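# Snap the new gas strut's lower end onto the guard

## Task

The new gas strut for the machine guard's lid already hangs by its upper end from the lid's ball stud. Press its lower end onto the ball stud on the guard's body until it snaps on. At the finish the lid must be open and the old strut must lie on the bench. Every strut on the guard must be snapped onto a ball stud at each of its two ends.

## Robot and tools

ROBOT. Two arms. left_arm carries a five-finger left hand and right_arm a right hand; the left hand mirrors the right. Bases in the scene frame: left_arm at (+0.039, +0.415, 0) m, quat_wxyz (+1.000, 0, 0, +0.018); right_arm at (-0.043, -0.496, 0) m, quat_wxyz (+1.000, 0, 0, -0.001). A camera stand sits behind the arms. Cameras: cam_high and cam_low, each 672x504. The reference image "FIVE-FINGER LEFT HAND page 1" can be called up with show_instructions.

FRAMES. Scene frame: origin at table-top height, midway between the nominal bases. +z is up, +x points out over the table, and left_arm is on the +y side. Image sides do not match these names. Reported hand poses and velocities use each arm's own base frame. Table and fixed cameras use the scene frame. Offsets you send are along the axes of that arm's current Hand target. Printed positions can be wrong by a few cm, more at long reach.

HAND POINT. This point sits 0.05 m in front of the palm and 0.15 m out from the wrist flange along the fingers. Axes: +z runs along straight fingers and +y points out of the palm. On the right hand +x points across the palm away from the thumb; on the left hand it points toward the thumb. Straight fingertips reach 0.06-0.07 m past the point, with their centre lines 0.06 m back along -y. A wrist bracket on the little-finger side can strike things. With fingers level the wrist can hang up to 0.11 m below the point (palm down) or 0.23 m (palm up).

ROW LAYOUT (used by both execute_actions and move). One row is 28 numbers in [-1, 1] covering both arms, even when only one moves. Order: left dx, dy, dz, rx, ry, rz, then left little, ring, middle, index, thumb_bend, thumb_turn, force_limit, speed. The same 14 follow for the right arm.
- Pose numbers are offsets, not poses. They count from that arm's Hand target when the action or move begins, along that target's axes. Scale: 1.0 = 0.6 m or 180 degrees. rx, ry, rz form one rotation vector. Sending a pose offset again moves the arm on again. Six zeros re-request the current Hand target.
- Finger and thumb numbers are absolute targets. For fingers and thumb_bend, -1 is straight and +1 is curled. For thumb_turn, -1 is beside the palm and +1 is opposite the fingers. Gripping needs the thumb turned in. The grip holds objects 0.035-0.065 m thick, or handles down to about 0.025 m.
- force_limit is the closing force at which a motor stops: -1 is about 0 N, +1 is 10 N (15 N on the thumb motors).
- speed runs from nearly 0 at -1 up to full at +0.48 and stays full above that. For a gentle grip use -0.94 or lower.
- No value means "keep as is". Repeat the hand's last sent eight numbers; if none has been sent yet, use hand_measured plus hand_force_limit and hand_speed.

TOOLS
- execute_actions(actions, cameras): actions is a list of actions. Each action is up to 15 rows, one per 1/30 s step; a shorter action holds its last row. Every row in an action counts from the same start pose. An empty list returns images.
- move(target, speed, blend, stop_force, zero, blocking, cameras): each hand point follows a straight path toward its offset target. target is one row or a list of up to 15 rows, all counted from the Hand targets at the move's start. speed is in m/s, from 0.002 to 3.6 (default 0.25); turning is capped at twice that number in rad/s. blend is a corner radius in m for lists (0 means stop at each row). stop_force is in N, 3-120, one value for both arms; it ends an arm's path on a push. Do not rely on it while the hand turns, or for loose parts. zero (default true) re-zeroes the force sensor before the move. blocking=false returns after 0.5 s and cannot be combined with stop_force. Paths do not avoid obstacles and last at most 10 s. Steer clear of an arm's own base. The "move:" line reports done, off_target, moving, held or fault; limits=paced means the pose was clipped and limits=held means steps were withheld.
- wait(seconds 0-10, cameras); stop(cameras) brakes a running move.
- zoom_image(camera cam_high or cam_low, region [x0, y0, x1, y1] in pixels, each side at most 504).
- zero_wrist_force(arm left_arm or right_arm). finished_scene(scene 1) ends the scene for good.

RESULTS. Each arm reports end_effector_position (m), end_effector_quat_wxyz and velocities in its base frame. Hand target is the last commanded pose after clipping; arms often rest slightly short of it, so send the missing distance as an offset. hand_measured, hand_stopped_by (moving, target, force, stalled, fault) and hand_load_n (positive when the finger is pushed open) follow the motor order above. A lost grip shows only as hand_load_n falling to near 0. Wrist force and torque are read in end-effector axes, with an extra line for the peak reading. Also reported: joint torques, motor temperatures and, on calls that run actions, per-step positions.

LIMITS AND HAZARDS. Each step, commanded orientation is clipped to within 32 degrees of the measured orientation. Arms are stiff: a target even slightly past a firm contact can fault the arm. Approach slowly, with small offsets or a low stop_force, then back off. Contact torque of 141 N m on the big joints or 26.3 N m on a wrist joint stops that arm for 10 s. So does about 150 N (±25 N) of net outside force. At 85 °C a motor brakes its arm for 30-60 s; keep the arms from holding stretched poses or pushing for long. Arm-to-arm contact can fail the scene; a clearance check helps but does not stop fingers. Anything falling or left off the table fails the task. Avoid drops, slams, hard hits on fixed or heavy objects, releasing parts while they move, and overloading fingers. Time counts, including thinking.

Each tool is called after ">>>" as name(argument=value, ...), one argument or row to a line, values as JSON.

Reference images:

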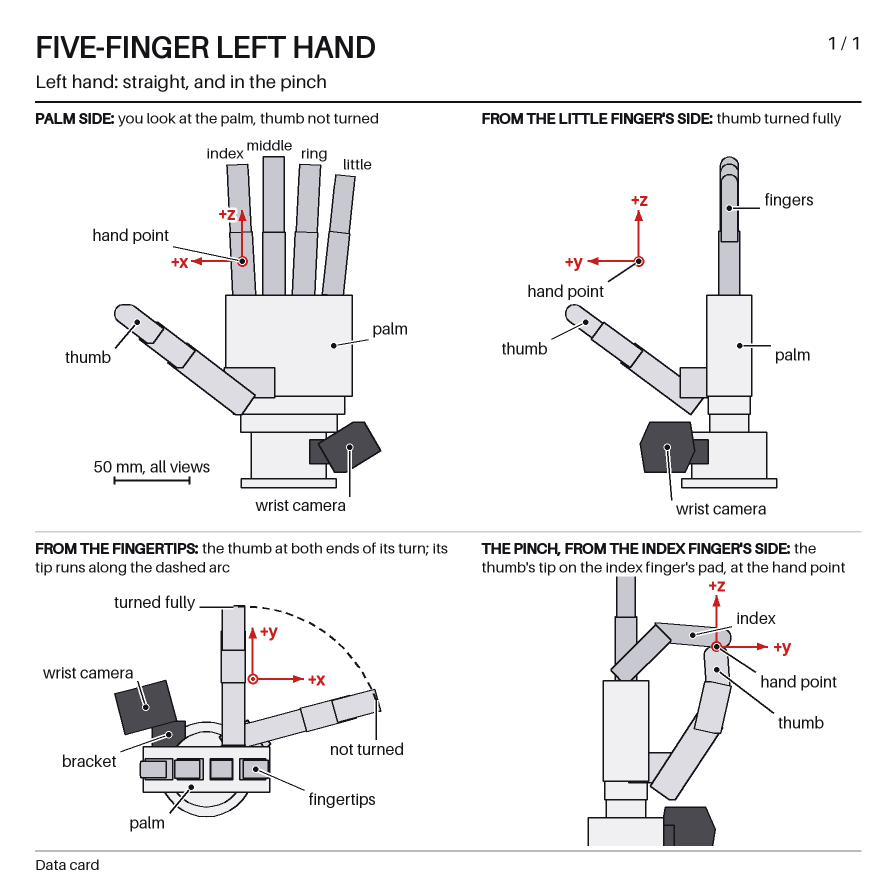

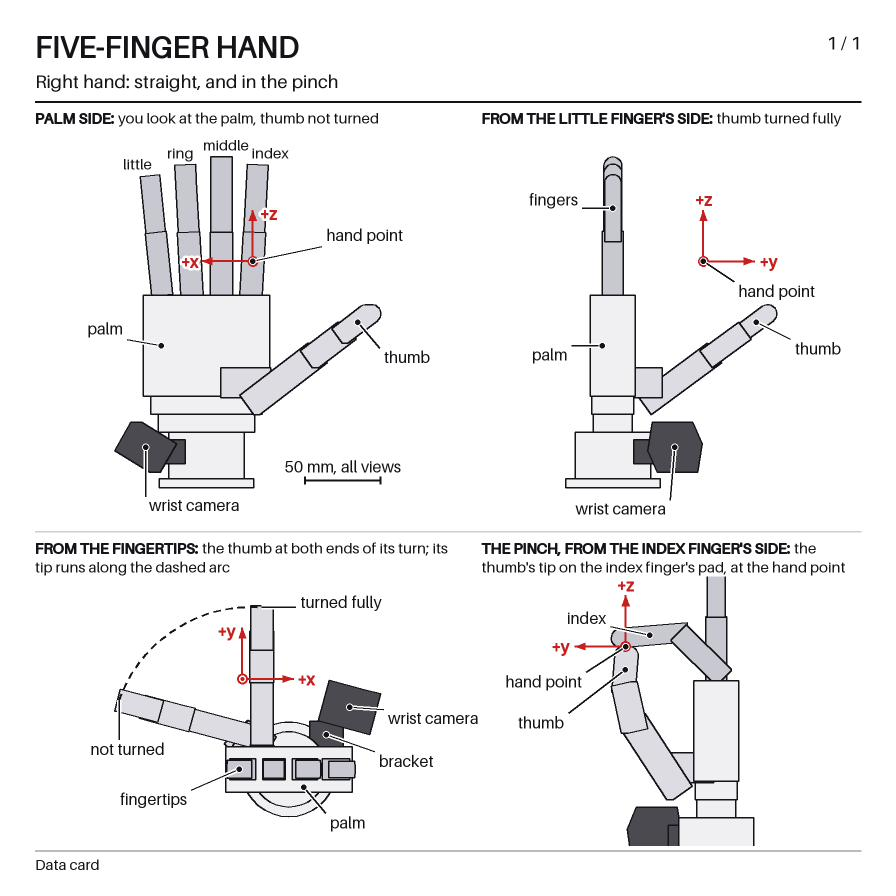

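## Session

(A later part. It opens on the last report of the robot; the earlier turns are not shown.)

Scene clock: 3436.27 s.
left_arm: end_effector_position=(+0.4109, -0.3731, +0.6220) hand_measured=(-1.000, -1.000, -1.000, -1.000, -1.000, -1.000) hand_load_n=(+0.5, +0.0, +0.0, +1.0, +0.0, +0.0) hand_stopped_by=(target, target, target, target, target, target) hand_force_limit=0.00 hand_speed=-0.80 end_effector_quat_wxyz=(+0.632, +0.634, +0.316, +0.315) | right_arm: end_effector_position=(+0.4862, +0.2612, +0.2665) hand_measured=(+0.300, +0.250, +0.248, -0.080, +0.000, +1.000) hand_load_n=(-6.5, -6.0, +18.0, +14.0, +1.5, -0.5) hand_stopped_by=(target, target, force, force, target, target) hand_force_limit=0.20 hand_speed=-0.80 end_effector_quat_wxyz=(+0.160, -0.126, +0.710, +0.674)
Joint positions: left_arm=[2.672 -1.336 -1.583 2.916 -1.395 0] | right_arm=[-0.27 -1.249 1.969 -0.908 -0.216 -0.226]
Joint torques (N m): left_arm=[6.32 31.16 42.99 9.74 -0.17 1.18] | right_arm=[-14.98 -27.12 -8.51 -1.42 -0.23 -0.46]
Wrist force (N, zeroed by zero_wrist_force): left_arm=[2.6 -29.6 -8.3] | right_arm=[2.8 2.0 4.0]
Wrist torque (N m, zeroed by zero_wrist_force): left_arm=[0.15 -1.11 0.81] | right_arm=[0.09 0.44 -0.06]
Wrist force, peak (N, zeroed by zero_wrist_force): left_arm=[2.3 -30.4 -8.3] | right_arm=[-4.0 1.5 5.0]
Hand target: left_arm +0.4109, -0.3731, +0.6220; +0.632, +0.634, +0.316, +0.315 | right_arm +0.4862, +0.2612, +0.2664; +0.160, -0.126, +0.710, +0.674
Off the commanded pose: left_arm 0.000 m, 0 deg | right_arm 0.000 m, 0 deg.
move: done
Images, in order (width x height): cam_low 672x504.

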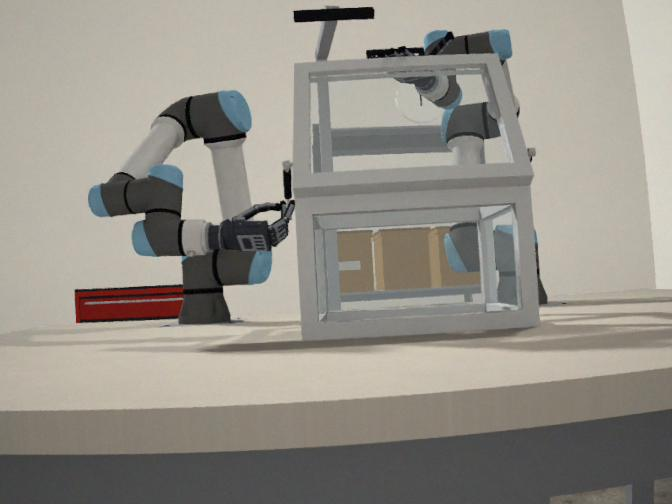

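>>> move(
  target=[0,0,0,0,0,0,-1,-1,-1,-1,-1,-1,0,-0.8, -0.0004,0.0004,0.0115,0,-0.015,0,0.3,0.25,0.5,0.6,0,1,0.2,-0.8],
  speed=0.03,
)

>>> move(
  target=[0,0,0,0,0,0,-1,-1,-1,-1,-1,-1,0,-0.8, -0.0004,0.0004,0.0117,0,0,0,0.3,0.25,0.5,0.6,0,1,0.2,-0.8],
  speed=0.01,
  stop_force=8,
  cameras=["cam_low"],
)

>>> zoom_image(
  camera="cam_low",
  region=[276, 188, 304, 230],
)

Scene clock: 3449.63 s.
left_arm: end_effector_position=(+0.4109, -0.3731, +0.6220) hand_measured=(-1.000, -1.000, -1.000, -1.000, -1.000, -1.000) hand_load_n=(+0.5, +0.0, +0.0, +1.0, +0.0, +0.0) hand_stopped_by=(target, target, target, target, target, target) hand_force_limit=0.00 hand_speed=-0.80 end_effector_quat_wxyz=(+0.632, +0.634, +0.316, +0.315) | right_arm: end_effector_position=(+0.4867, +0.2682, +0.2665) hand_measured=(+0.300, +0.250, +0.248, -0.080, +0.000, +1.000) hand_load_n=(-4.0, -6.5, +18.0, +11.5, +2.0, +0.0) hand_stopped_by=(target, target, force, force, target, target) hand_force_limit=0.20 hand_speed=-0.80 end_effector_quat_wxyz=(+0.177, -0.110, +0.706, +0.677)
Joint positions: left_arm=[2.672 -1.336 -1.583 2.916 -1.395 0] | right_arm=[-0.256 -1.252 1.987 -0.871 -0.156 -0.276]
Joint torques (N m): left_arm=[6.63 30.7 42.84 9.69 -0.07 1.21] | right_arm=[-4.18 -18.87 -22.27 0.51 -0.5 0.86]
Wrist force (N, zeroed by zero_wrist_force): left_arm=[2.6 -29.5 -7.9] | right_arm=[5.9 1.8 3.3]
Wrist torque (N m, zeroed by zero_wrist_force): left_arm=[0.14 -1.08 0.81] | right_arm=[0.11 0.40 0.06]
Wrist force, peak (N, zeroed by zero_wrist_force): left_arm=[2.4 -30.0 -8.1] | right_arm=[10.7 2.2 3.5]
Hand target: left_arm +0.4109, -0.3731, +0.6220; +0.632, +0.634, +0.316, +0.315 | right_arm +0.4867, +0.2681, +0.2664; +0.177, -0.110, +0.706, +0.677
Off the commanded pose: left_arm 0.000 m, 0 deg | right_arm 0.000 m, 0 deg.
move: done

Scene clock: 3451.40 s.
left_arm: end_effector_position=(+0.4109, -0.3731, +0.6220) hand_measured=(-1.000, -1.000, -1.000, -1.000, -1.000, -1.000) hand_load_n=(+1.0, +0.0, +0.0, +1.0, +0.0, +0.0) hand_stopped_by=(target, target, target, target, target, target) hand_force_limit=0.00 hand_speed=-0.80 end_effector_quat_wxyz=(+0.632, +0.634, +0.316, +0.315) | right_arm: end_effector_position=(+0.4876, +0.2751, +0.2666) hand_measured=(+0.300, +0.250, +0.248, -0.080, +0.000, +1.000) hand_load_n=(+0.0, -0.5, +18.0, +0.0, +1.5, +0.0) hand_stopped_by=(target, target, force, force, target, target) hand_force_limit=0.20 hand_speed=-0.80 end_effector_quat_wxyz=(+0.177, -0.110, +0.706, +0.677) end_effector_velocity=(+0.000, +0.000, -0.002) end_effector_angular_velocity=(+0.001, +0.004, +0.000)
Joint positions: left_arm=[2.672 -1.336 -1.583 2.916 -1.395 0] | right_arm=[-0.24 -1.253 1.988 -0.887 -0.14 -0.26]
Joint velocities: left_arm=[within noise] | right_arm=[0 0.005 0 0 0 0]
Joint torques (N m): left_arm=[6.4 30.88 43.3 9.63 0.07 1.23] | right_arm=[-12.45 -37.86 -7.31 0.16 -1.27 0.06]
Wrist force (N, zeroed by zero_wrist_force): left_arm=[2.4 -29.8 -8.4] | right_arm=[0.5 2.6 0.7]
Wrist torque (N m, zeroed by zero_wrist_force): left_arm=[0.14 -1.07 0.80] | right_arm=[0.22 -0.01 -0.02]
Wrist force, peak (N, zeroed by zero_wrist_force): left_arm=[2.5 -30.2 -8.5] | right_arm=[7.0 1.7 2.8]
Hand target: left_arm +0.4109, -0.3731, +0.6220; +0.632, +0.634, +0.316, +0.315 | right_arm +0.4876, +0.2751, +0.2666; +0.177, -0.110, +0.706, +0.677
Off the commanded pose: left_arm 0.000 m, 0 deg | right_arm 0.000 m, 0 deg.
move: done
Images, in order (width x height): cam_low 672x504.

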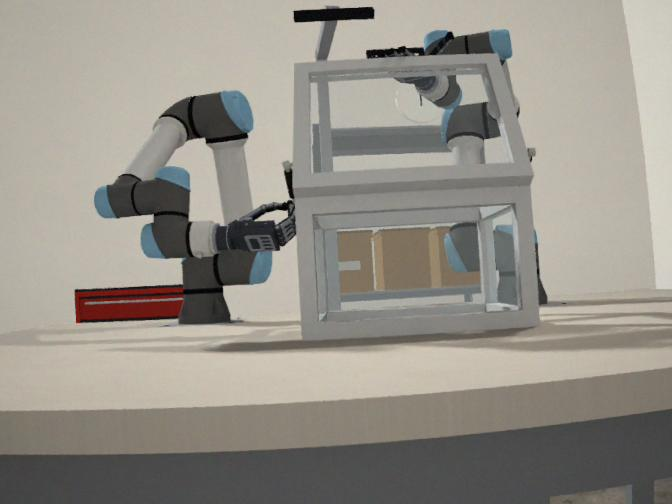

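Scaled by 12.000.

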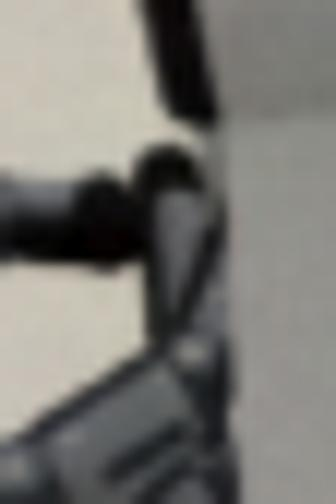

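>>> zoom_image(
  camera="cam_low",
  region=[284, 185, 304, 205],
)

>>> move(
  target=[0,0,0,0,0,0,-1,-1,-1,-1,-1,-1,0,-0.8, 0.0002,-0.0002,-0.005,0,0,0,0.3,0.25,0.5,0.6,0,1,0.2,-0.8],
  speed=0.01,
  stop_force=7,
  cameras=["cam_low","cam_high"],
)

>>> zoom_image(
  camera="cam_low",
  region=[276, 188, 304, 230],
)

>>> zoom_image(
  camera="cam_high",
  region=[195, 165, 245, 235],
)

Scaled by 25.200.

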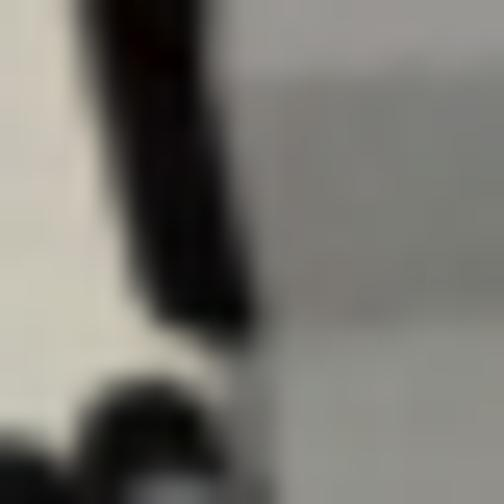

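Scene clock: 3461.57 s.
left_arm: end_effector_position=(+0.4109, -0.3731, +0.6220) hand_measured=(-1.000, -1.000, -1.000, -1.000, -1.000, -1.000) hand_load_n=(+0.5, -0.5, +0.0, +0.5, +0.0, +0.0) hand_stopped_by=(target, target, target, target, target, target) hand_force_limit=0.00 hand_speed=-0.80 end_effector_quat_wxyz=(+0.632, +0.634, +0.316, +0.315) | right_arm: end_effector_position=(+0.4872, +0.2721, +0.2665) hand_measured=(+0.300, +0.250, +0.248, -0.080, +0.000, +1.000) hand_load_n=(+0.0, -2.0, +18.0, +2.5, +2.0, -0.5) hand_stopped_by=(target, target, force, force, target, target) hand_force_limit=0.20 hand_speed=-0.80 end_effector_quat_wxyz=(+0.177, -0.110, +0.706, +0.677)
Joint positions: left_arm=[2.672 -1.336 -1.583 2.916 -1.395 0] | right_arm=[-0.247 -1.252 1.988 -0.88 -0.147 -0.268]
Joint torques (N m): left_arm=[6.46 31.29 43.85 9.77 0.2 1.28] | right_arm=[11.02 -16.67 -20.42 0.78 2.01 -0.26]
Wrist force (N, zeroed by zero_wrist_force): left_arm=[2.6 -30.1 -8.5] | right_arm=[0.5 1.4 1.2]
Wrist torque (N m, zeroed by zero_wrist_force): left_arm=[0.17 -1.10 0.81] | right_arm=[0.18 0.05 0.04]
Wrist force, peak (N, zeroed by zero_wrist_force): left_arm=[2.6 -30.2 -8.5] | right_arm=[0.4 2.8 0.5]
Hand target: left_arm +0.4109, -0.3731, +0.6220; +0.632, +0.634, +0.316, +0.315 | right_arm +0.4872, +0.2721, +0.2665; +0.177, -0.110, +0.706, +0.677
Off the commanded pose: left_arm 0.000 m, 0 deg | right_arm 0.000 m, 0 deg.
move: done

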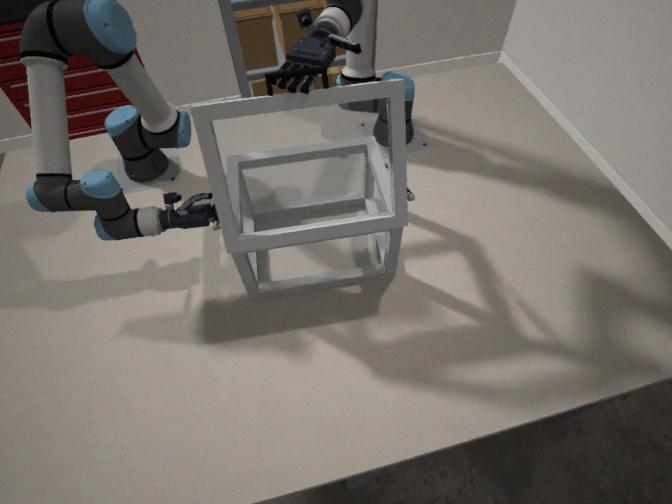

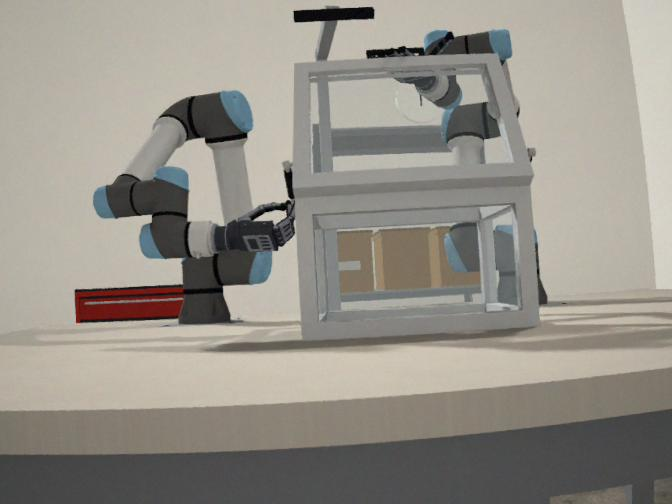

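Scaled by 12.000.

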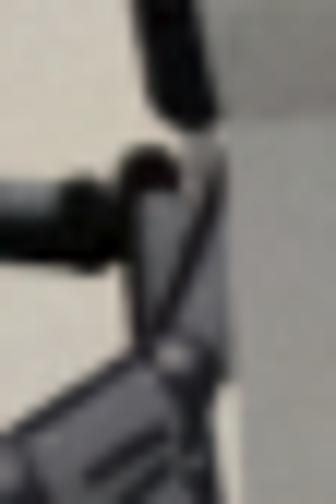

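Scaled by 7.200.

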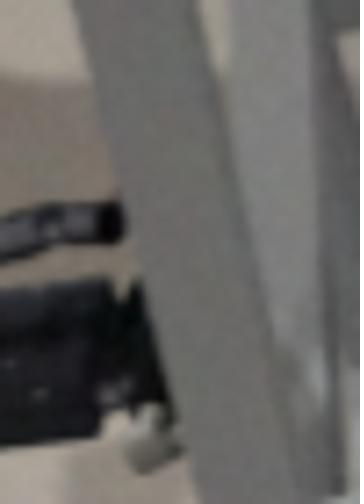

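>>> execute_actions(
  actions=[
    [[0,0,0,0,0,0,-1,-1,-1,-1,-1,-1,0,-0.8, 0,0,0,0,0,0,0.3,0.25,0.5,0.62,0,1,0.2,-0.9]],
    [[0,0,0,0,0,0,-1,-1,-1,-1,-1,-1,0,-0.8, 0,0,0,0,0,0,0.3,0.25,0.5,0.62,0,1,0.2,-0.9]],
  ],
  cameras=["cam_low"],
)

>>> zoom_image(
  camera="cam_low",
  region=[276, 188, 304, 230],
)

Scene clock: 3477.53 s.
left_arm: end_effector_position=(+0.4109, -0.3731, +0.6220) hand_measured=(-1.000, -1.000, -1.000, -1.000, -1.000, -1.000) hand_load_n=(+0.5, +0.0, +0.0, +1.0, +0.0, +0.0) hand_stopped_by=(target, target, target, target, target, target) hand_force_limit=0.00 hand_speed=-0.80 end_effector_quat_wxyz=(+0.632, +0.634, +0.316, +0.315) | right_arm: end_effector_position=(+0.4872, +0.2721, +0.2665) hand_measured=(+0.300, +0.250, +0.248, -0.064, +0.000, +1.000) hand_load_n=(+0.0, -7.5, +18.0, +9.5, +1.5, +0.0) hand_stopped_by=(target, target, force, force, target, target) hand_force_limit=0.20 hand_speed=-0.90 end_effector_quat_wxyz=(+0.177, -0.110, +0.706, +0.677)
Joint positions: left_arm=[2.672 -1.336 -1.583 2.916 -1.395 0] | right_arm=[-0.247 -1.252 1.988 -0.88 -0.147 -0.268]
Joint torques (N m): left_arm=[5.96 31.33 43.53 9.65 0.26 1.26] | right_arm=[11.05 -18.16 -20.08 -1.31 1.77 0.55]
Wrist force (N, zeroed by zero_wrist_force): left_arm=[2.5 -30.2 -8.4] | right_arm=[-0.9 1.1 2.6]
Wrist torque (N m, zeroed by zero_wrist_force): left_arm=[0.15 -1.09 0.81] | right_arm=[0.19 0.25 0.07]
Wrist force, peak (N, zeroed by zero_wrist_force): left_arm=[2.6 -30.2 -8.5] | right_arm=[-1.1 1.6 2.8]
Hand target: left_arm +0.4109, -0.3731, +0.6220; +0.632, +0.634, +0.316, +0.315 | right_arm +0.4872, +0.2721, +0.2665; +0.177, -0.110, +0.706, +0.677
Off the commanded pose: left_arm 0.000 m, 0 deg | right_arm 0.000 m, 0 deg.
Step readings (end_effector_position of left_arm | right_arm):
0: (+0.4109, -0.3731, +0.6220) | (+0.4872, +0.2721, +0.2665)
1: (+0.4109, -0.3731, +0.6220) | (+0.4872, +0.2721, +0.2665)
2: (+0.4109, -0.3731, +0.6220) | (+0.4872, +0.2721, +0.2665)
4: (+0.4109, -0.3731, +0.6220) | (+0.4872, +0.2721, +0.2665)
8: (+0.4109, -0.3731, +0.6220) | (+0.4872, +0.2721, +0.2665)
15: (+0.4109, -0.3731, +0.6220) | (+0.4872, +0.2721, +0.2665)
16: (+0.4109, -0.3731, +0.6220) | (+0.4872, +0.2721, +0.2665)
17: (+0.4109, -0.3731, +0.6220) | (+0.4872, +0.2721, +0.2665)
19: (+0.4109, -0.3731, +0.6220) | (+0.4872, +0.2721, +0.2665)
23: (+0.4109, -0.3731, +0.6220) | (+0.4872, +0.2721, +0.2665)
30: (+0.4109, -0.3731, +0.6220) | (+0.4872, +0.2721, +0.2665)
Images, in order (width x height): cam_low 672x504.

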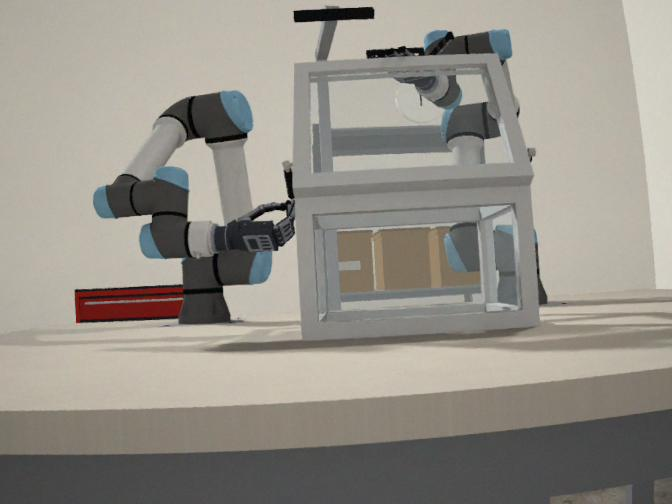

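Scaled by 12.000.

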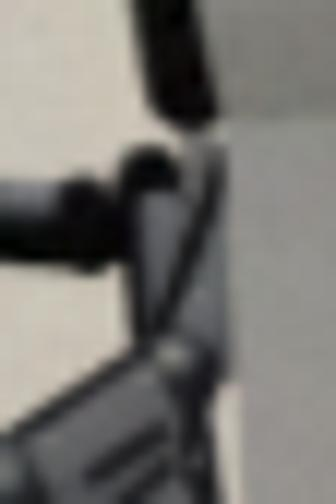

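>>> move(
  target=[0,0,0,0,0,0,-1,-1,-1,-1,-1,-1,0,-0.8, 0.0006,-0.0006,-0.0185,0,0.0125,0,0.3,0.25,0.5,0.62,0,1,0.2,-0.9],
  speed=0.03,
  cameras=["cam_low","cam_high"],
)

>>> zoom_image(
  camera="cam_low",
  region=[276, 188, 304, 230],
)

>>> zoom_image(
  camera="cam_low",
  region=[284, 206, 300, 226],
)

Scene clock: 3484.07 s.
left_arm: end_effector_position=(+0.4109, -0.3731, +0.6220) hand_measured=(-1.000, -1.000, -1.000, -1.000, -1.000, -1.000) hand_load_n=(+1.0, +0.0, +0.0, +1.0, +0.0, +0.0) hand_stopped_by=(target, target, target, target, target, target) hand_force_limit=0.00 hand_speed=-0.80 end_effector_quat_wxyz=(+0.632, +0.634, +0.316, +0.315) | right_arm: end_effector_position=(+0.4860, +0.2609, +0.2663) hand_measured=(+0.300, +0.250, +0.248, -0.064, +0.000, +1.000) hand_load_n=(-1.0, -11.5, +18.0, +15.5, +2.0, +0.0) hand_stopped_by=(target, target, force, force, target, target) hand_force_limit=0.20 hand_speed=-0.90 end_effector_quat_wxyz=(+0.163, -0.123, +0.709, +0.675)
Joint positions: left_arm=[2.672 -1.336 -1.583 2.916 -1.395 0] | right_arm=[-0.271 -1.25 1.973 -0.902 -0.209 -0.235]
Joint torques (N m): left_arm=[6.3 31.05 44 9.76 0.33 1.16] | right_arm=[10.76 -27.74 -6.55 -0.86 1.62 -0.49]
Wrist force (N, zeroed by zero_wrist_force): left_arm=[2.5 -30.1 -8.5] | right_arm=[-3.0 0.4 3.9]
Wrist torque (N m, zeroed by zero_wrist_force): left_arm=[0.17 -1.10 0.81] | right_arm=[0.14 0.39 0.03]
Wrist force, peak (N, zeroed by zero_wrist_force): left_arm=[2.4 -30.4 -9.0] | right_arm=[-7.4 0.9 3.9]
Hand target: left_arm +0.4109, -0.3731, +0.6220; +0.632, +0.634, +0.316, +0.315 | right_arm +0.4859, +0.2611, +0.2663; +0.163, -0.123, +0.709, +0.675
Off the commanded pose: left_arm 0.000 m, 0 deg | right_arm 0.000 m, 0 deg.
move: done

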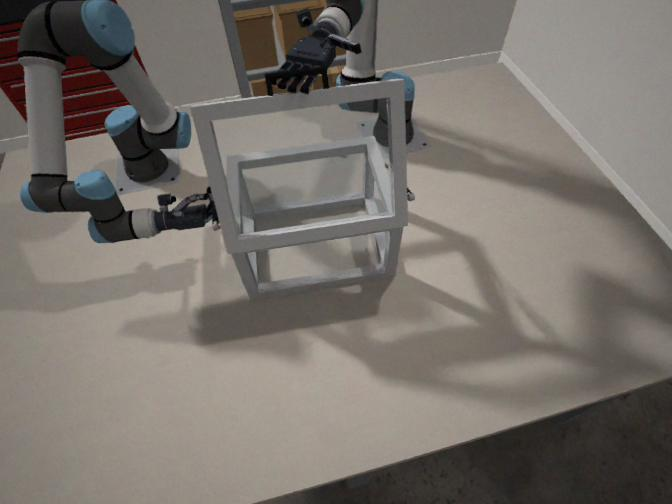

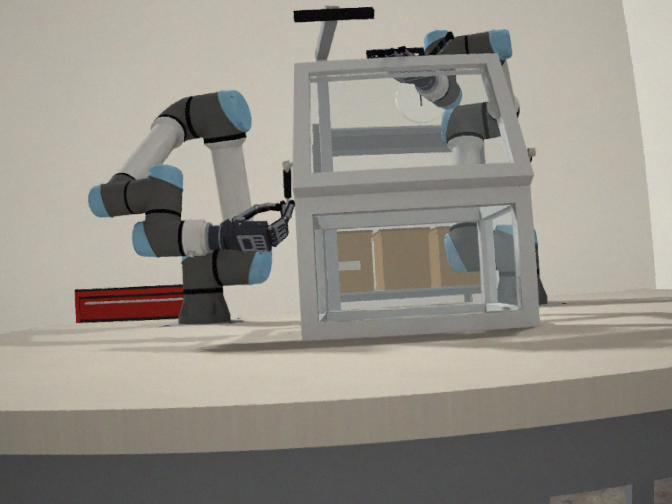

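Scaled by 12.000.

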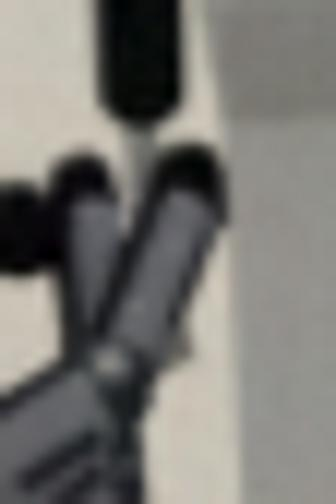

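Scaled by 25.200.

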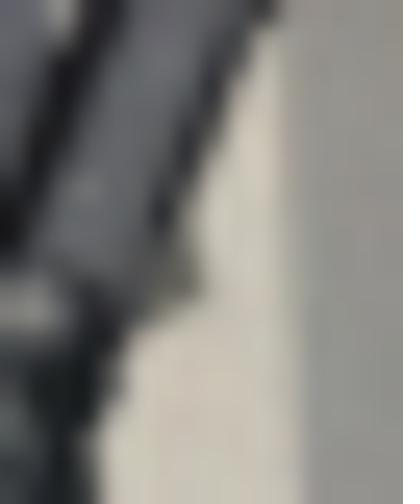

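>>> move(
  target=[0,0,0,0,0,0,-1,-1,-1,-1,-1,-1,0,-0.8, 0,0.005,0.0042,0.0833,0,0,0.3,0.25,0.5,0.62,0,1,0.2,-0.9],
  speed=0.08,
  cameras=["cam_low","cam_high"],
)

>>> zoom_image(
  camera="cam_low",
  region=[272, 188, 304, 230],
)

>>> zoom_image(
  camera="cam_low",
  region=[284, 206, 300, 226],
)

Scene clock: 3519.67 s.
left_arm: end_effector_position=(+0.4109, -0.3731, +0.6220) hand_measured=(-1.000, -1.000, -1.000, -1.000, -1.000, -1.000) hand_load_n=(+0.5, +0.0, +0.0, +0.5, -0.5, +0.0) hand_stopped_by=(target, target, target, target, target, target) hand_force_limit=0.00 hand_speed=-0.80 end_effector_quat_wxyz=(+0.632, +0.634, +0.316, +0.315) | right_arm: end_effector_position=(+0.4849, +0.2637, +0.2689) hand_measured=(+0.300, +0.250, +0.248, -0.064, +0.000, +1.000) hand_load_n=(-2.0, -7.0, +18.0, +10.5, +1.5, -0.5) hand_stopped_by=(target, target, force, force, target, target) hand_force_limit=0.20 hand_speed=-0.90 end_effector_quat_wxyz=(+0.178, -0.101, +0.791, +0.576)
Joint positions: left_arm=[2.672 -1.336 -1.583 2.916 -1.395 0] | right_arm=[-0.289 -1.465 2.243 -1.958 -0.299 0.738]
Joint torques (N m): left_arm=[5.97 30.9 43.96 9.57 0.46 1.16] | right_arm=[7.59 -10.73 -20.74 -0.81 2.9 -0.33]
Wrist force (N, zeroed by zero_wrist_force): left_arm=[2.5 -29.7 -8.5] | right_arm=[-0.6 1.6 2.8]
Wrist torque (N m, zeroed by zero_wrist_force): left_arm=[0.19 -1.08 0.80] | right_arm=[0.19 0.25 0.05]
Wrist force, peak (N, zeroed by zero_wrist_force): left_arm=[2.6 -30.3 -8.5] | right_arm=[-6.6 0.4 4.0]
Hand target: left_arm +0.4109, -0.3731, +0.6220; +0.632, +0.634, +0.316, +0.315 | right_arm +0.4849, +0.2637, +0.2689; +0.178, -0.101, +0.791, +0.576
Off the commanded pose: left_arm 0.000 m, 0 deg | right_arm 0.000 m, 0 deg.
move: done

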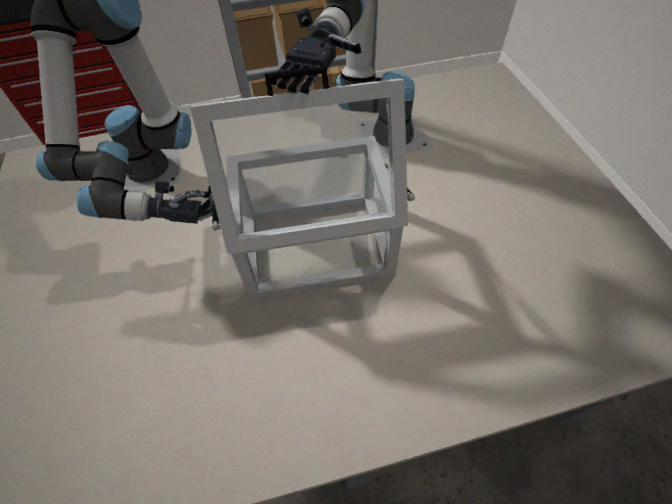

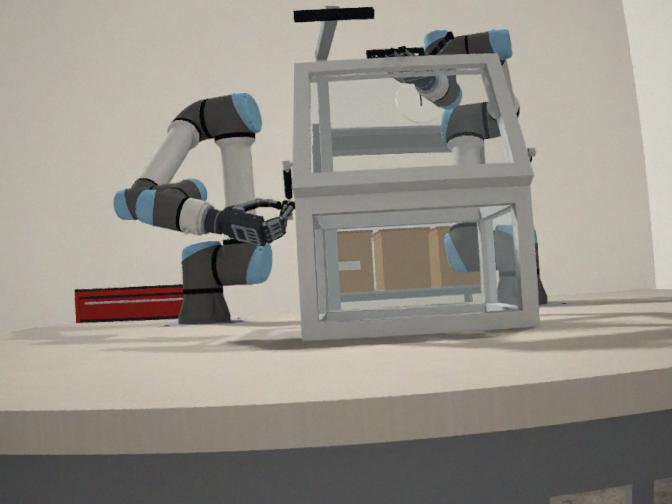

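Scaled by 12.000.

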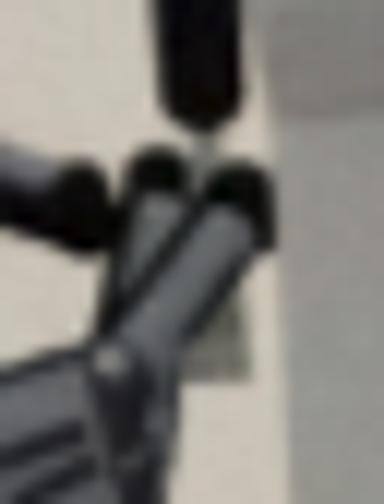

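Scaled by 25.200.

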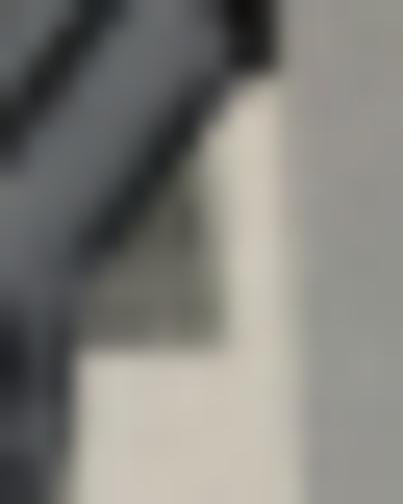

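>>> move(
  target=[0,0,0,0,0,0,-1,-1,-1,-1,-1,-1,0,-0.8, 0.0009,-0.003,0.0009,0.0001,-0.0012,-0.004,0.3,0.25,0.5,0.62,0,1,0.2,-0.9],
  speed=0.03,
  cameras=["cam_low","cam_high"],
)

>>> zoom_image(
  camera="cam_low",
  region=[272, 188, 304, 230],
)

>>> zoom_image(
  camera="cam_low",
  region=[284, 206, 300, 226],
)

Scene clock: 3582.00 s.
left_arm: end_effector_position=(+0.4109, -0.3731, +0.6220) hand_measured=(-1.000, -1.000, -1.000, -1.000, -1.000, -1.000) hand_load_n=(+0.5, +0.0, +0.0, +0.5, +0.0, +0.0) hand_stopped_by=(target, target, target, target, target, target) hand_force_limit=0.00 hand_speed=-0.80 end_effector_quat_wxyz=(+0.632, +0.634, +0.316, +0.315) | right_arm: end_effector_position=(+0.4851, +0.2637, +0.2670) hand_measured=(+0.300, +0.250, +0.248, -0.064, +0.000, +1.000) hand_load_n=(-2.5, -6.5, +18.0, +11.5, +2.0, +0.0) hand_stopped_by=(target, target, force, force, target, target) hand_force_limit=0.20 hand_speed=-0.90 end_effector_quat_wxyz=(+0.183, -0.105, +0.790, +0.575)
Joint positions: left_arm=[2.672 -1.336 -1.583 2.916 -1.395 0] | right_arm=[-0.289 -1.459 2.246 -1.978 -0.297 0.735]
Joint torques (N m): left_arm=[5.99 31.3 44.43 9.52 0.63 1.32] | right_arm=[12.3 -20.59 -10.24 -0.73 2.1 0.39]
Wrist force (N, zeroed by zero_wrist_force): left_arm=[2.5 -30.3 -8.7] | right_arm=[-4.4 0.9 2.9]
Wrist torque (N m, zeroed by zero_wrist_force): left_arm=[0.18 -1.11 0.81] | right_arm=[0.17 0.25 0.04]
Wrist force, peak (N, zeroed by zero_wrist_force): left_arm=[2.5 -30.3 -8.7] | right_arm=[-5.0 1.3 2.9]
Hand target: left_arm +0.4109, -0.3731, +0.6220; +0.632, +0.634, +0.316, +0.315 | right_arm +0.4851, +0.2637, +0.2670; +0.183, -0.105, +0.790, +0.575
Off the commanded pose: left_arm 0.000 m, 0 deg | right_arm 0.000 m, 0 deg.
move: done

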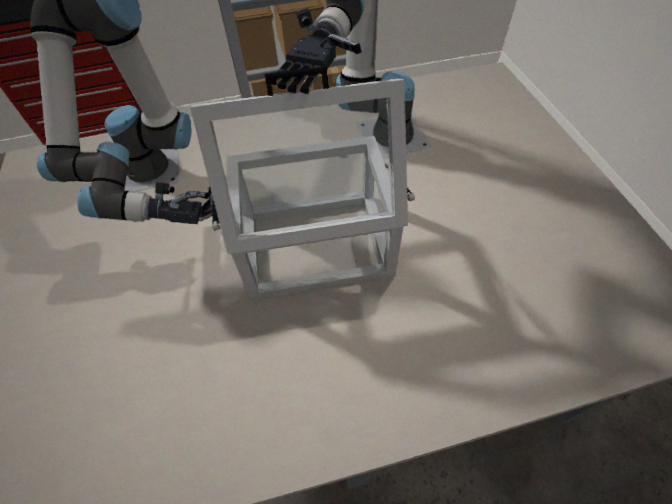

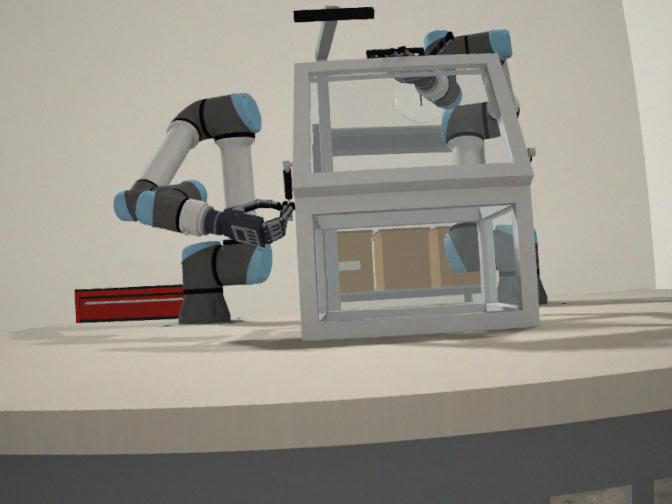

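Scaled by 12.000.

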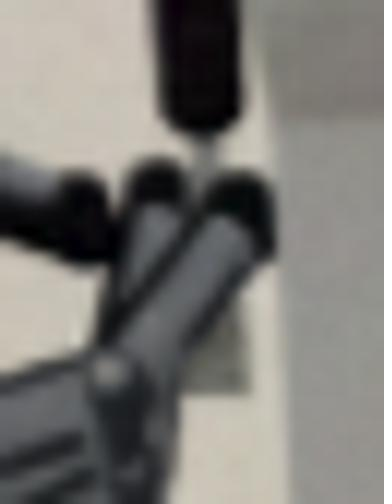

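Scaled by 25.200.

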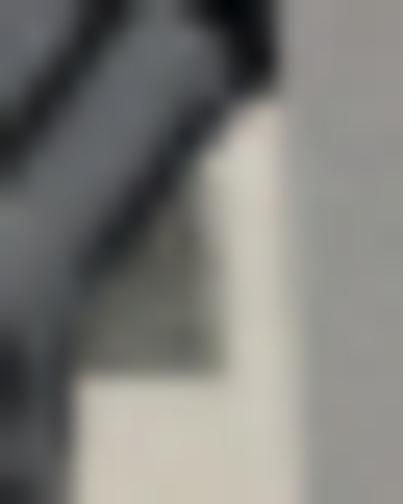

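>>> move(
  target=[0,0,0,0,0,0,-1,-1,-1,-1,-1,-1,0,-0.8, 0.0007,0.0019,0.0064,0.0007,-0.0159,0.0048,0.3,0.25,0.5,0.62,0,1,0.2,-0.9],
  speed=0.03,
  cameras=["cam_low","cam_high"],
)

>>> zoom_image(
  camera="cam_low",
  region=[284, 206, 300, 226],
)

>>> zoom_image(
  camera="cam_low",
  region=[272, 188, 304, 230],
)

Scene clock: 3595.17 s.
left_arm: end_effector_position=(+0.4109, -0.3731, +0.6220) hand_measured=(-1.000, -1.000, -1.000, -1.000, -1.000, -1.000) hand_load_n=(+0.5, +0.0, +0.0, +0.5, +0.0, +0.0) hand_stopped_by=(target, target, target, target, target, target) hand_force_limit=0.00 hand_speed=-0.80 end_effector_quat_wxyz=(+0.632, +0.634, +0.316, +0.315) | right_arm: end_effector_position=(+0.4849, +0.2678, +0.2667) hand_measured=(+0.300, +0.250, +0.248, -0.064, +0.000, +1.000) hand_load_n=(-1.0, -9.0, +18.0, +12.5, +2.0, -0.5) hand_stopped_by=(target, target, force, force, target, target) hand_force_limit=0.20 hand_speed=-0.90 end_effector_quat_wxyz=(+0.198, -0.084, +0.787, +0.578)
Joint positions: left_arm=[2.672 -1.336 -1.583 2.916 -1.395 0] | right_arm=[-0.282 -1.449 2.312 -2.214 -0.262 0.907]
Joint torques (N m): left_arm=[6.27 31.14 44.47 9.34 0.67 1.06] | right_arm=[8.21 -17.36 -22.39 -1.08 1 -1.1]
Wrist force (N, zeroed by zero_wrist_force): left_arm=[2.7 -29.5 -8.2] | right_arm=[3.3 1.7 2.4]
Wrist torque (N m, zeroed by zero_wrist_force): left_arm=[0.16 -1.09 0.81] | right_arm=[0.24 0.34 0.02]
Wrist force, peak (N, zeroed by zero_wrist_force): left_arm=[2.5 -30.4 -8.7] | right_arm=[-5.0 1.3 2.8]
Hand target: left_arm +0.4109, -0.3731, +0.6220; +0.632, +0.634, +0.316, +0.315 | right_arm +0.4850, +0.2677, +0.2668; +0.198, -0.084, +0.787, +0.578
Off the commanded pose: left_arm 0.000 m, 0 deg | right_arm 0.000 m, 0 deg.
move: done

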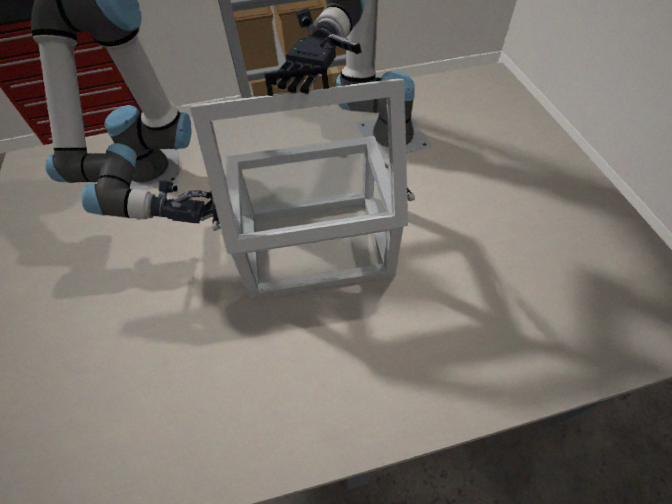

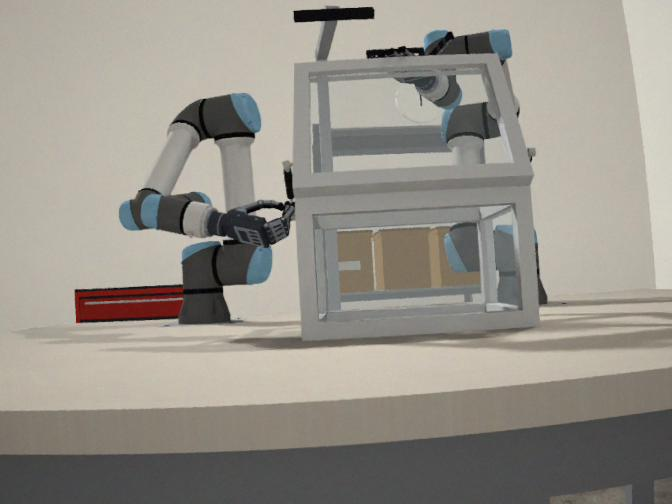

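Scaled by 25.200.

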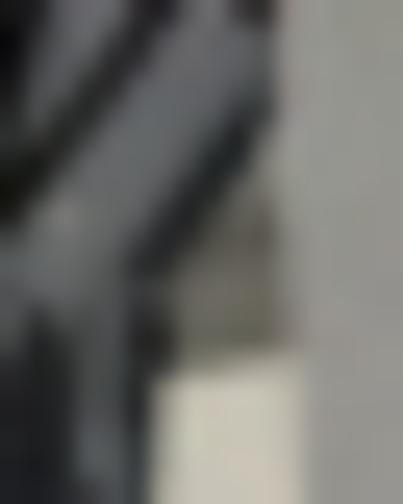

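Scaled by 12.000.

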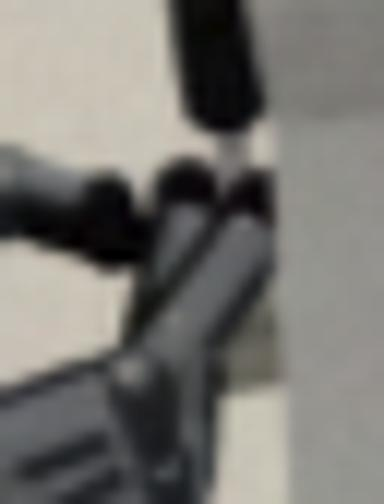

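>>> move(
  target=[0,0,0,0,0,0,-1,-1,-1,-1,-1,-1,0,-0.8, 0.0008,0.0017,0.0018,0.0444,-0.0005,-0.0015,0.3,0.25,0.5,0.62,0,1,0.2,-0.9],
  speed=0.05,
  cameras=["cam_low","cam_high"],
)

>>> zoom_image(
  camera="cam_low",
  region=[284, 206, 300, 226],
)

Scene clock: 3606.90 s.
left_arm: end_effector_position=(+0.4109, -0.3731, +0.6220) hand_measured=(-1.000, -1.000, -1.000, -1.000, -1.000, -1.000) hand_load_n=(+0.5, +0.0, +0.0, +1.0, +0.0, +0.0) hand_stopped_by=(target, target, target, target, target, target) hand_force_limit=0.00 hand_speed=-0.80 end_effector_quat_wxyz=(+0.632, +0.634, +0.316, +0.315) | right_arm: end_effector_position=(+0.4843, +0.2691, +0.2673) hand_measured=(+0.300, +0.250, +0.248, -0.064, +0.000, +1.000) hand_load_n=(+0.0, -5.5, +18.0, +7.5, +2.0, +0.0) hand_stopped_by=(target, target, force, force, target, target) hand_force_limit=0.20 hand_speed=-0.90 end_effector_quat_wxyz=(+0.206, -0.072, +0.825, +0.521) end_effector_velocity=(+0.000, +0.000, +0.000) end_effector_angular_velocity=(+0.005, +0.000, +0.002)
Joint positions: left_arm=[2.672 -1.336 -1.583 2.916 -1.395 0] | right_arm=[-0.275 -1.505 2.347 -2.448 -0.381 1.146]
Joint velocities: left_arm=[within noise] | right_arm=[0 0.001 0 0.005 0.005 -0.005]
Joint torques (N m): left_arm=[6.29 30.83 45.02 9.42 0.79 1.22] | right_arm=[6.21 -7.72 -11.73 -0.83 3.94 -1.23]
Wrist force (N, zeroed by zero_wrist_force): left_arm=[2.6 -29.9 -8.3] | right_arm=[1.1 1.3 1.5]
Wrist torque (N m, zeroed by zero_wrist_force): left_arm=[0.17 -1.09 0.82] | right_arm=[0.26 0.21 0.03]
Wrist force, peak (N, zeroed by zero_wrist_force): left_arm=[2.7 -30.1 -8.5] | right_arm=[5.4 1.4 2.4]
Hand target: left_arm +0.4109, -0.3731, +0.6220; +0.632, +0.634, +0.316, +0.315 | right_arm +0.4844, +0.2691, +0.2672; +0.206, -0.072, +0.825, +0.521
Off the commanded pose: left_arm 0.000 m, 0 deg | right_arm 0.000 m, 0 deg.
move: done

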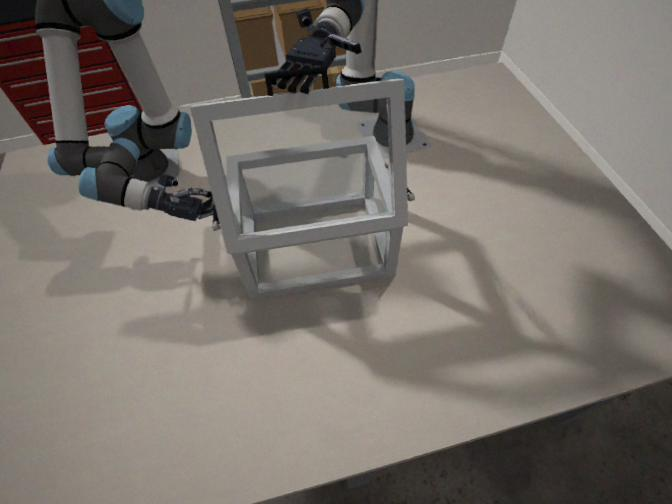

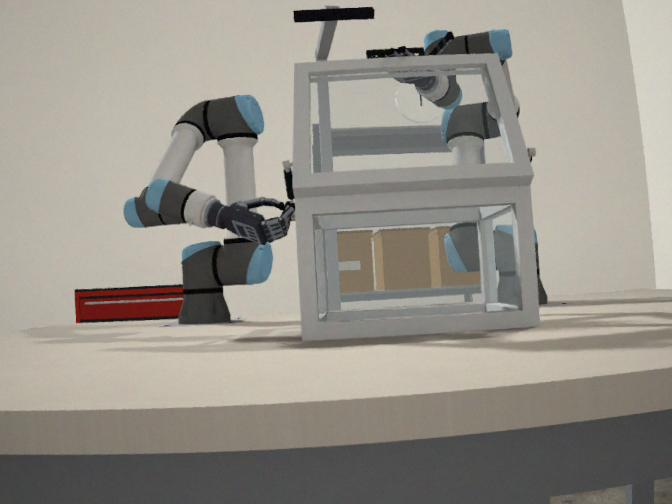

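Scaled by 25.200.

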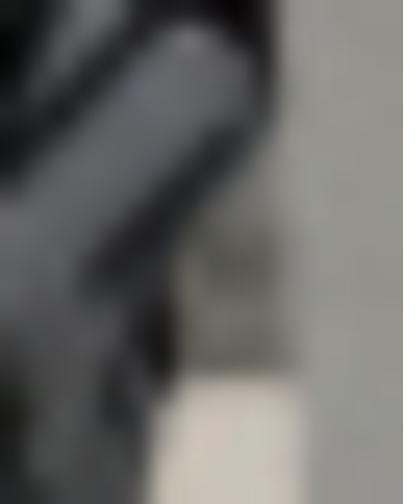

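>>> move(
  target=[0,0,0,0,0,0,-1,-1,-1,-1,-1,-1,0,-0.8, 0.001,0.0057,0.0121,0,0,0,0.3,0.25,0.5,0.62,0,1,0.2,-0.9],
  speed=0.008,
  stop_force=6,
  cameras=["cam_low","cam_high"],
)

>>> zoom_image(
  camera="cam_low",
  region=[284, 206, 300, 226],
)

>>> zoom_image(
  camera="cam_low",
  region=[272, 188, 304, 230],
)

Scene clock: 3617.63 s.
left_arm: end_effector_position=(+0.4109, -0.3731, +0.6220) hand_measured=(-1.000, -1.000, -1.000, -1.000, -1.000, -1.000) hand_load_n=(+0.5, +0.0, +0.0, +1.0, +0.0, +0.0) hand_stopped_by=(target, target, target, target, target, target) hand_force_limit=0.00 hand_speed=-0.80 end_effector_quat_wxyz=(+0.632, +0.634, +0.316, +0.315) | right_arm: end_effector_position=(+0.4845, +0.2715, +0.2672) hand_measured=(+0.300, +0.250, +0.248, -0.064, +0.000, +1.000) hand_load_n=(-4.5, -3.0, +18.0, +2.5, +2.0, +0.0) hand_stopped_by=(target, target, force, force, target, target) hand_force_limit=0.20 hand_speed=-0.90 end_effector_quat_wxyz=(+0.206, -0.072, +0.825, +0.522)
Joint positions: left_arm=[2.672 -1.336 -1.583 2.916 -1.395 0] | right_arm=[-0.27 -1.501 2.348 -2.467 -0.381 1.161]
Joint torques (N m): left_arm=[6.35 30.68 45 9.43 0.9 1.26] | right_arm=[-10.42 -30.47 -19.92 -3.74 4.07 0.61]
Wrist force (N, zeroed by zero_wrist_force): left_arm=[2.6 -30.1 -8.4] | right_arm=[0.9 -0.4 -3.3]
Wrist torque (N m, zeroed by zero_wrist_force): left_arm=[0.15 -1.09 0.82] | right_arm=[0.17 0.24 0.01]
Wrist force, peak (N, zeroed by zero_wrist_force): left_arm=[2.5 -30.3 -8.6] | right_arm=[-0.4 -0.2 -7.4]
Hand target: left_arm +0.4109, -0.3731, +0.6220; +0.632, +0.634, +0.316, +0.315 | right_arm +0.4845, +0.2715, +0.2672; +0.206, -0.072, +0.825, +0.521 (not the last commanded pose)
Off the commanded pose: left_arm 0.000 m, 0 deg | right_arm 0.006 m, 0 deg.
move: contact (right_arm)

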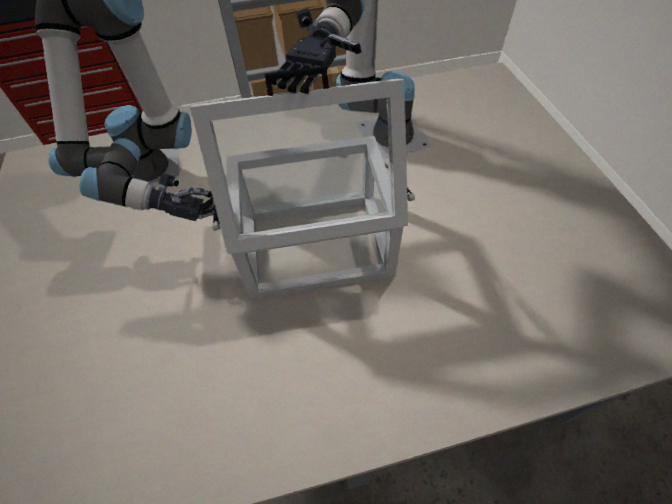

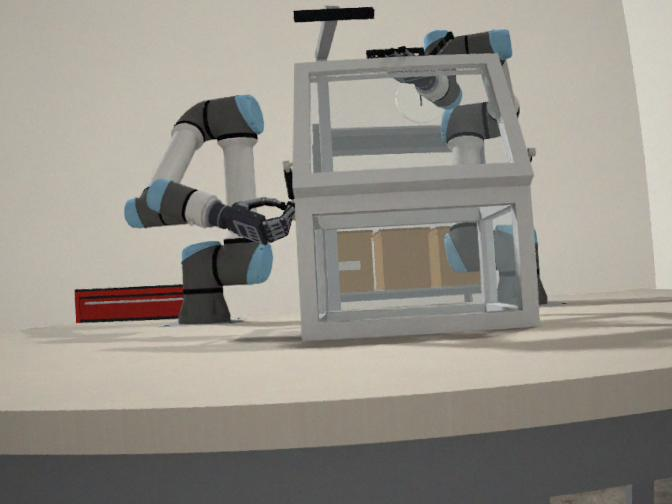

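Scaled by 25.200.

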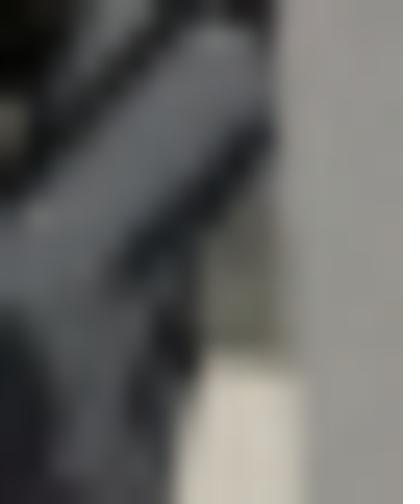

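Scaled by 12.000.

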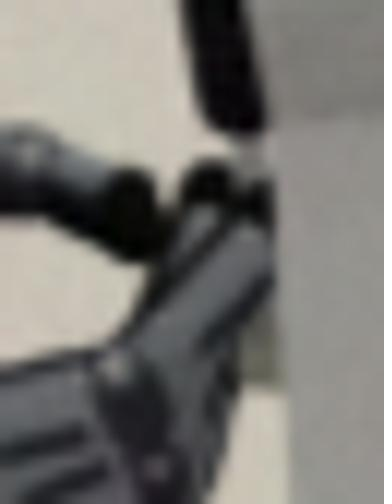

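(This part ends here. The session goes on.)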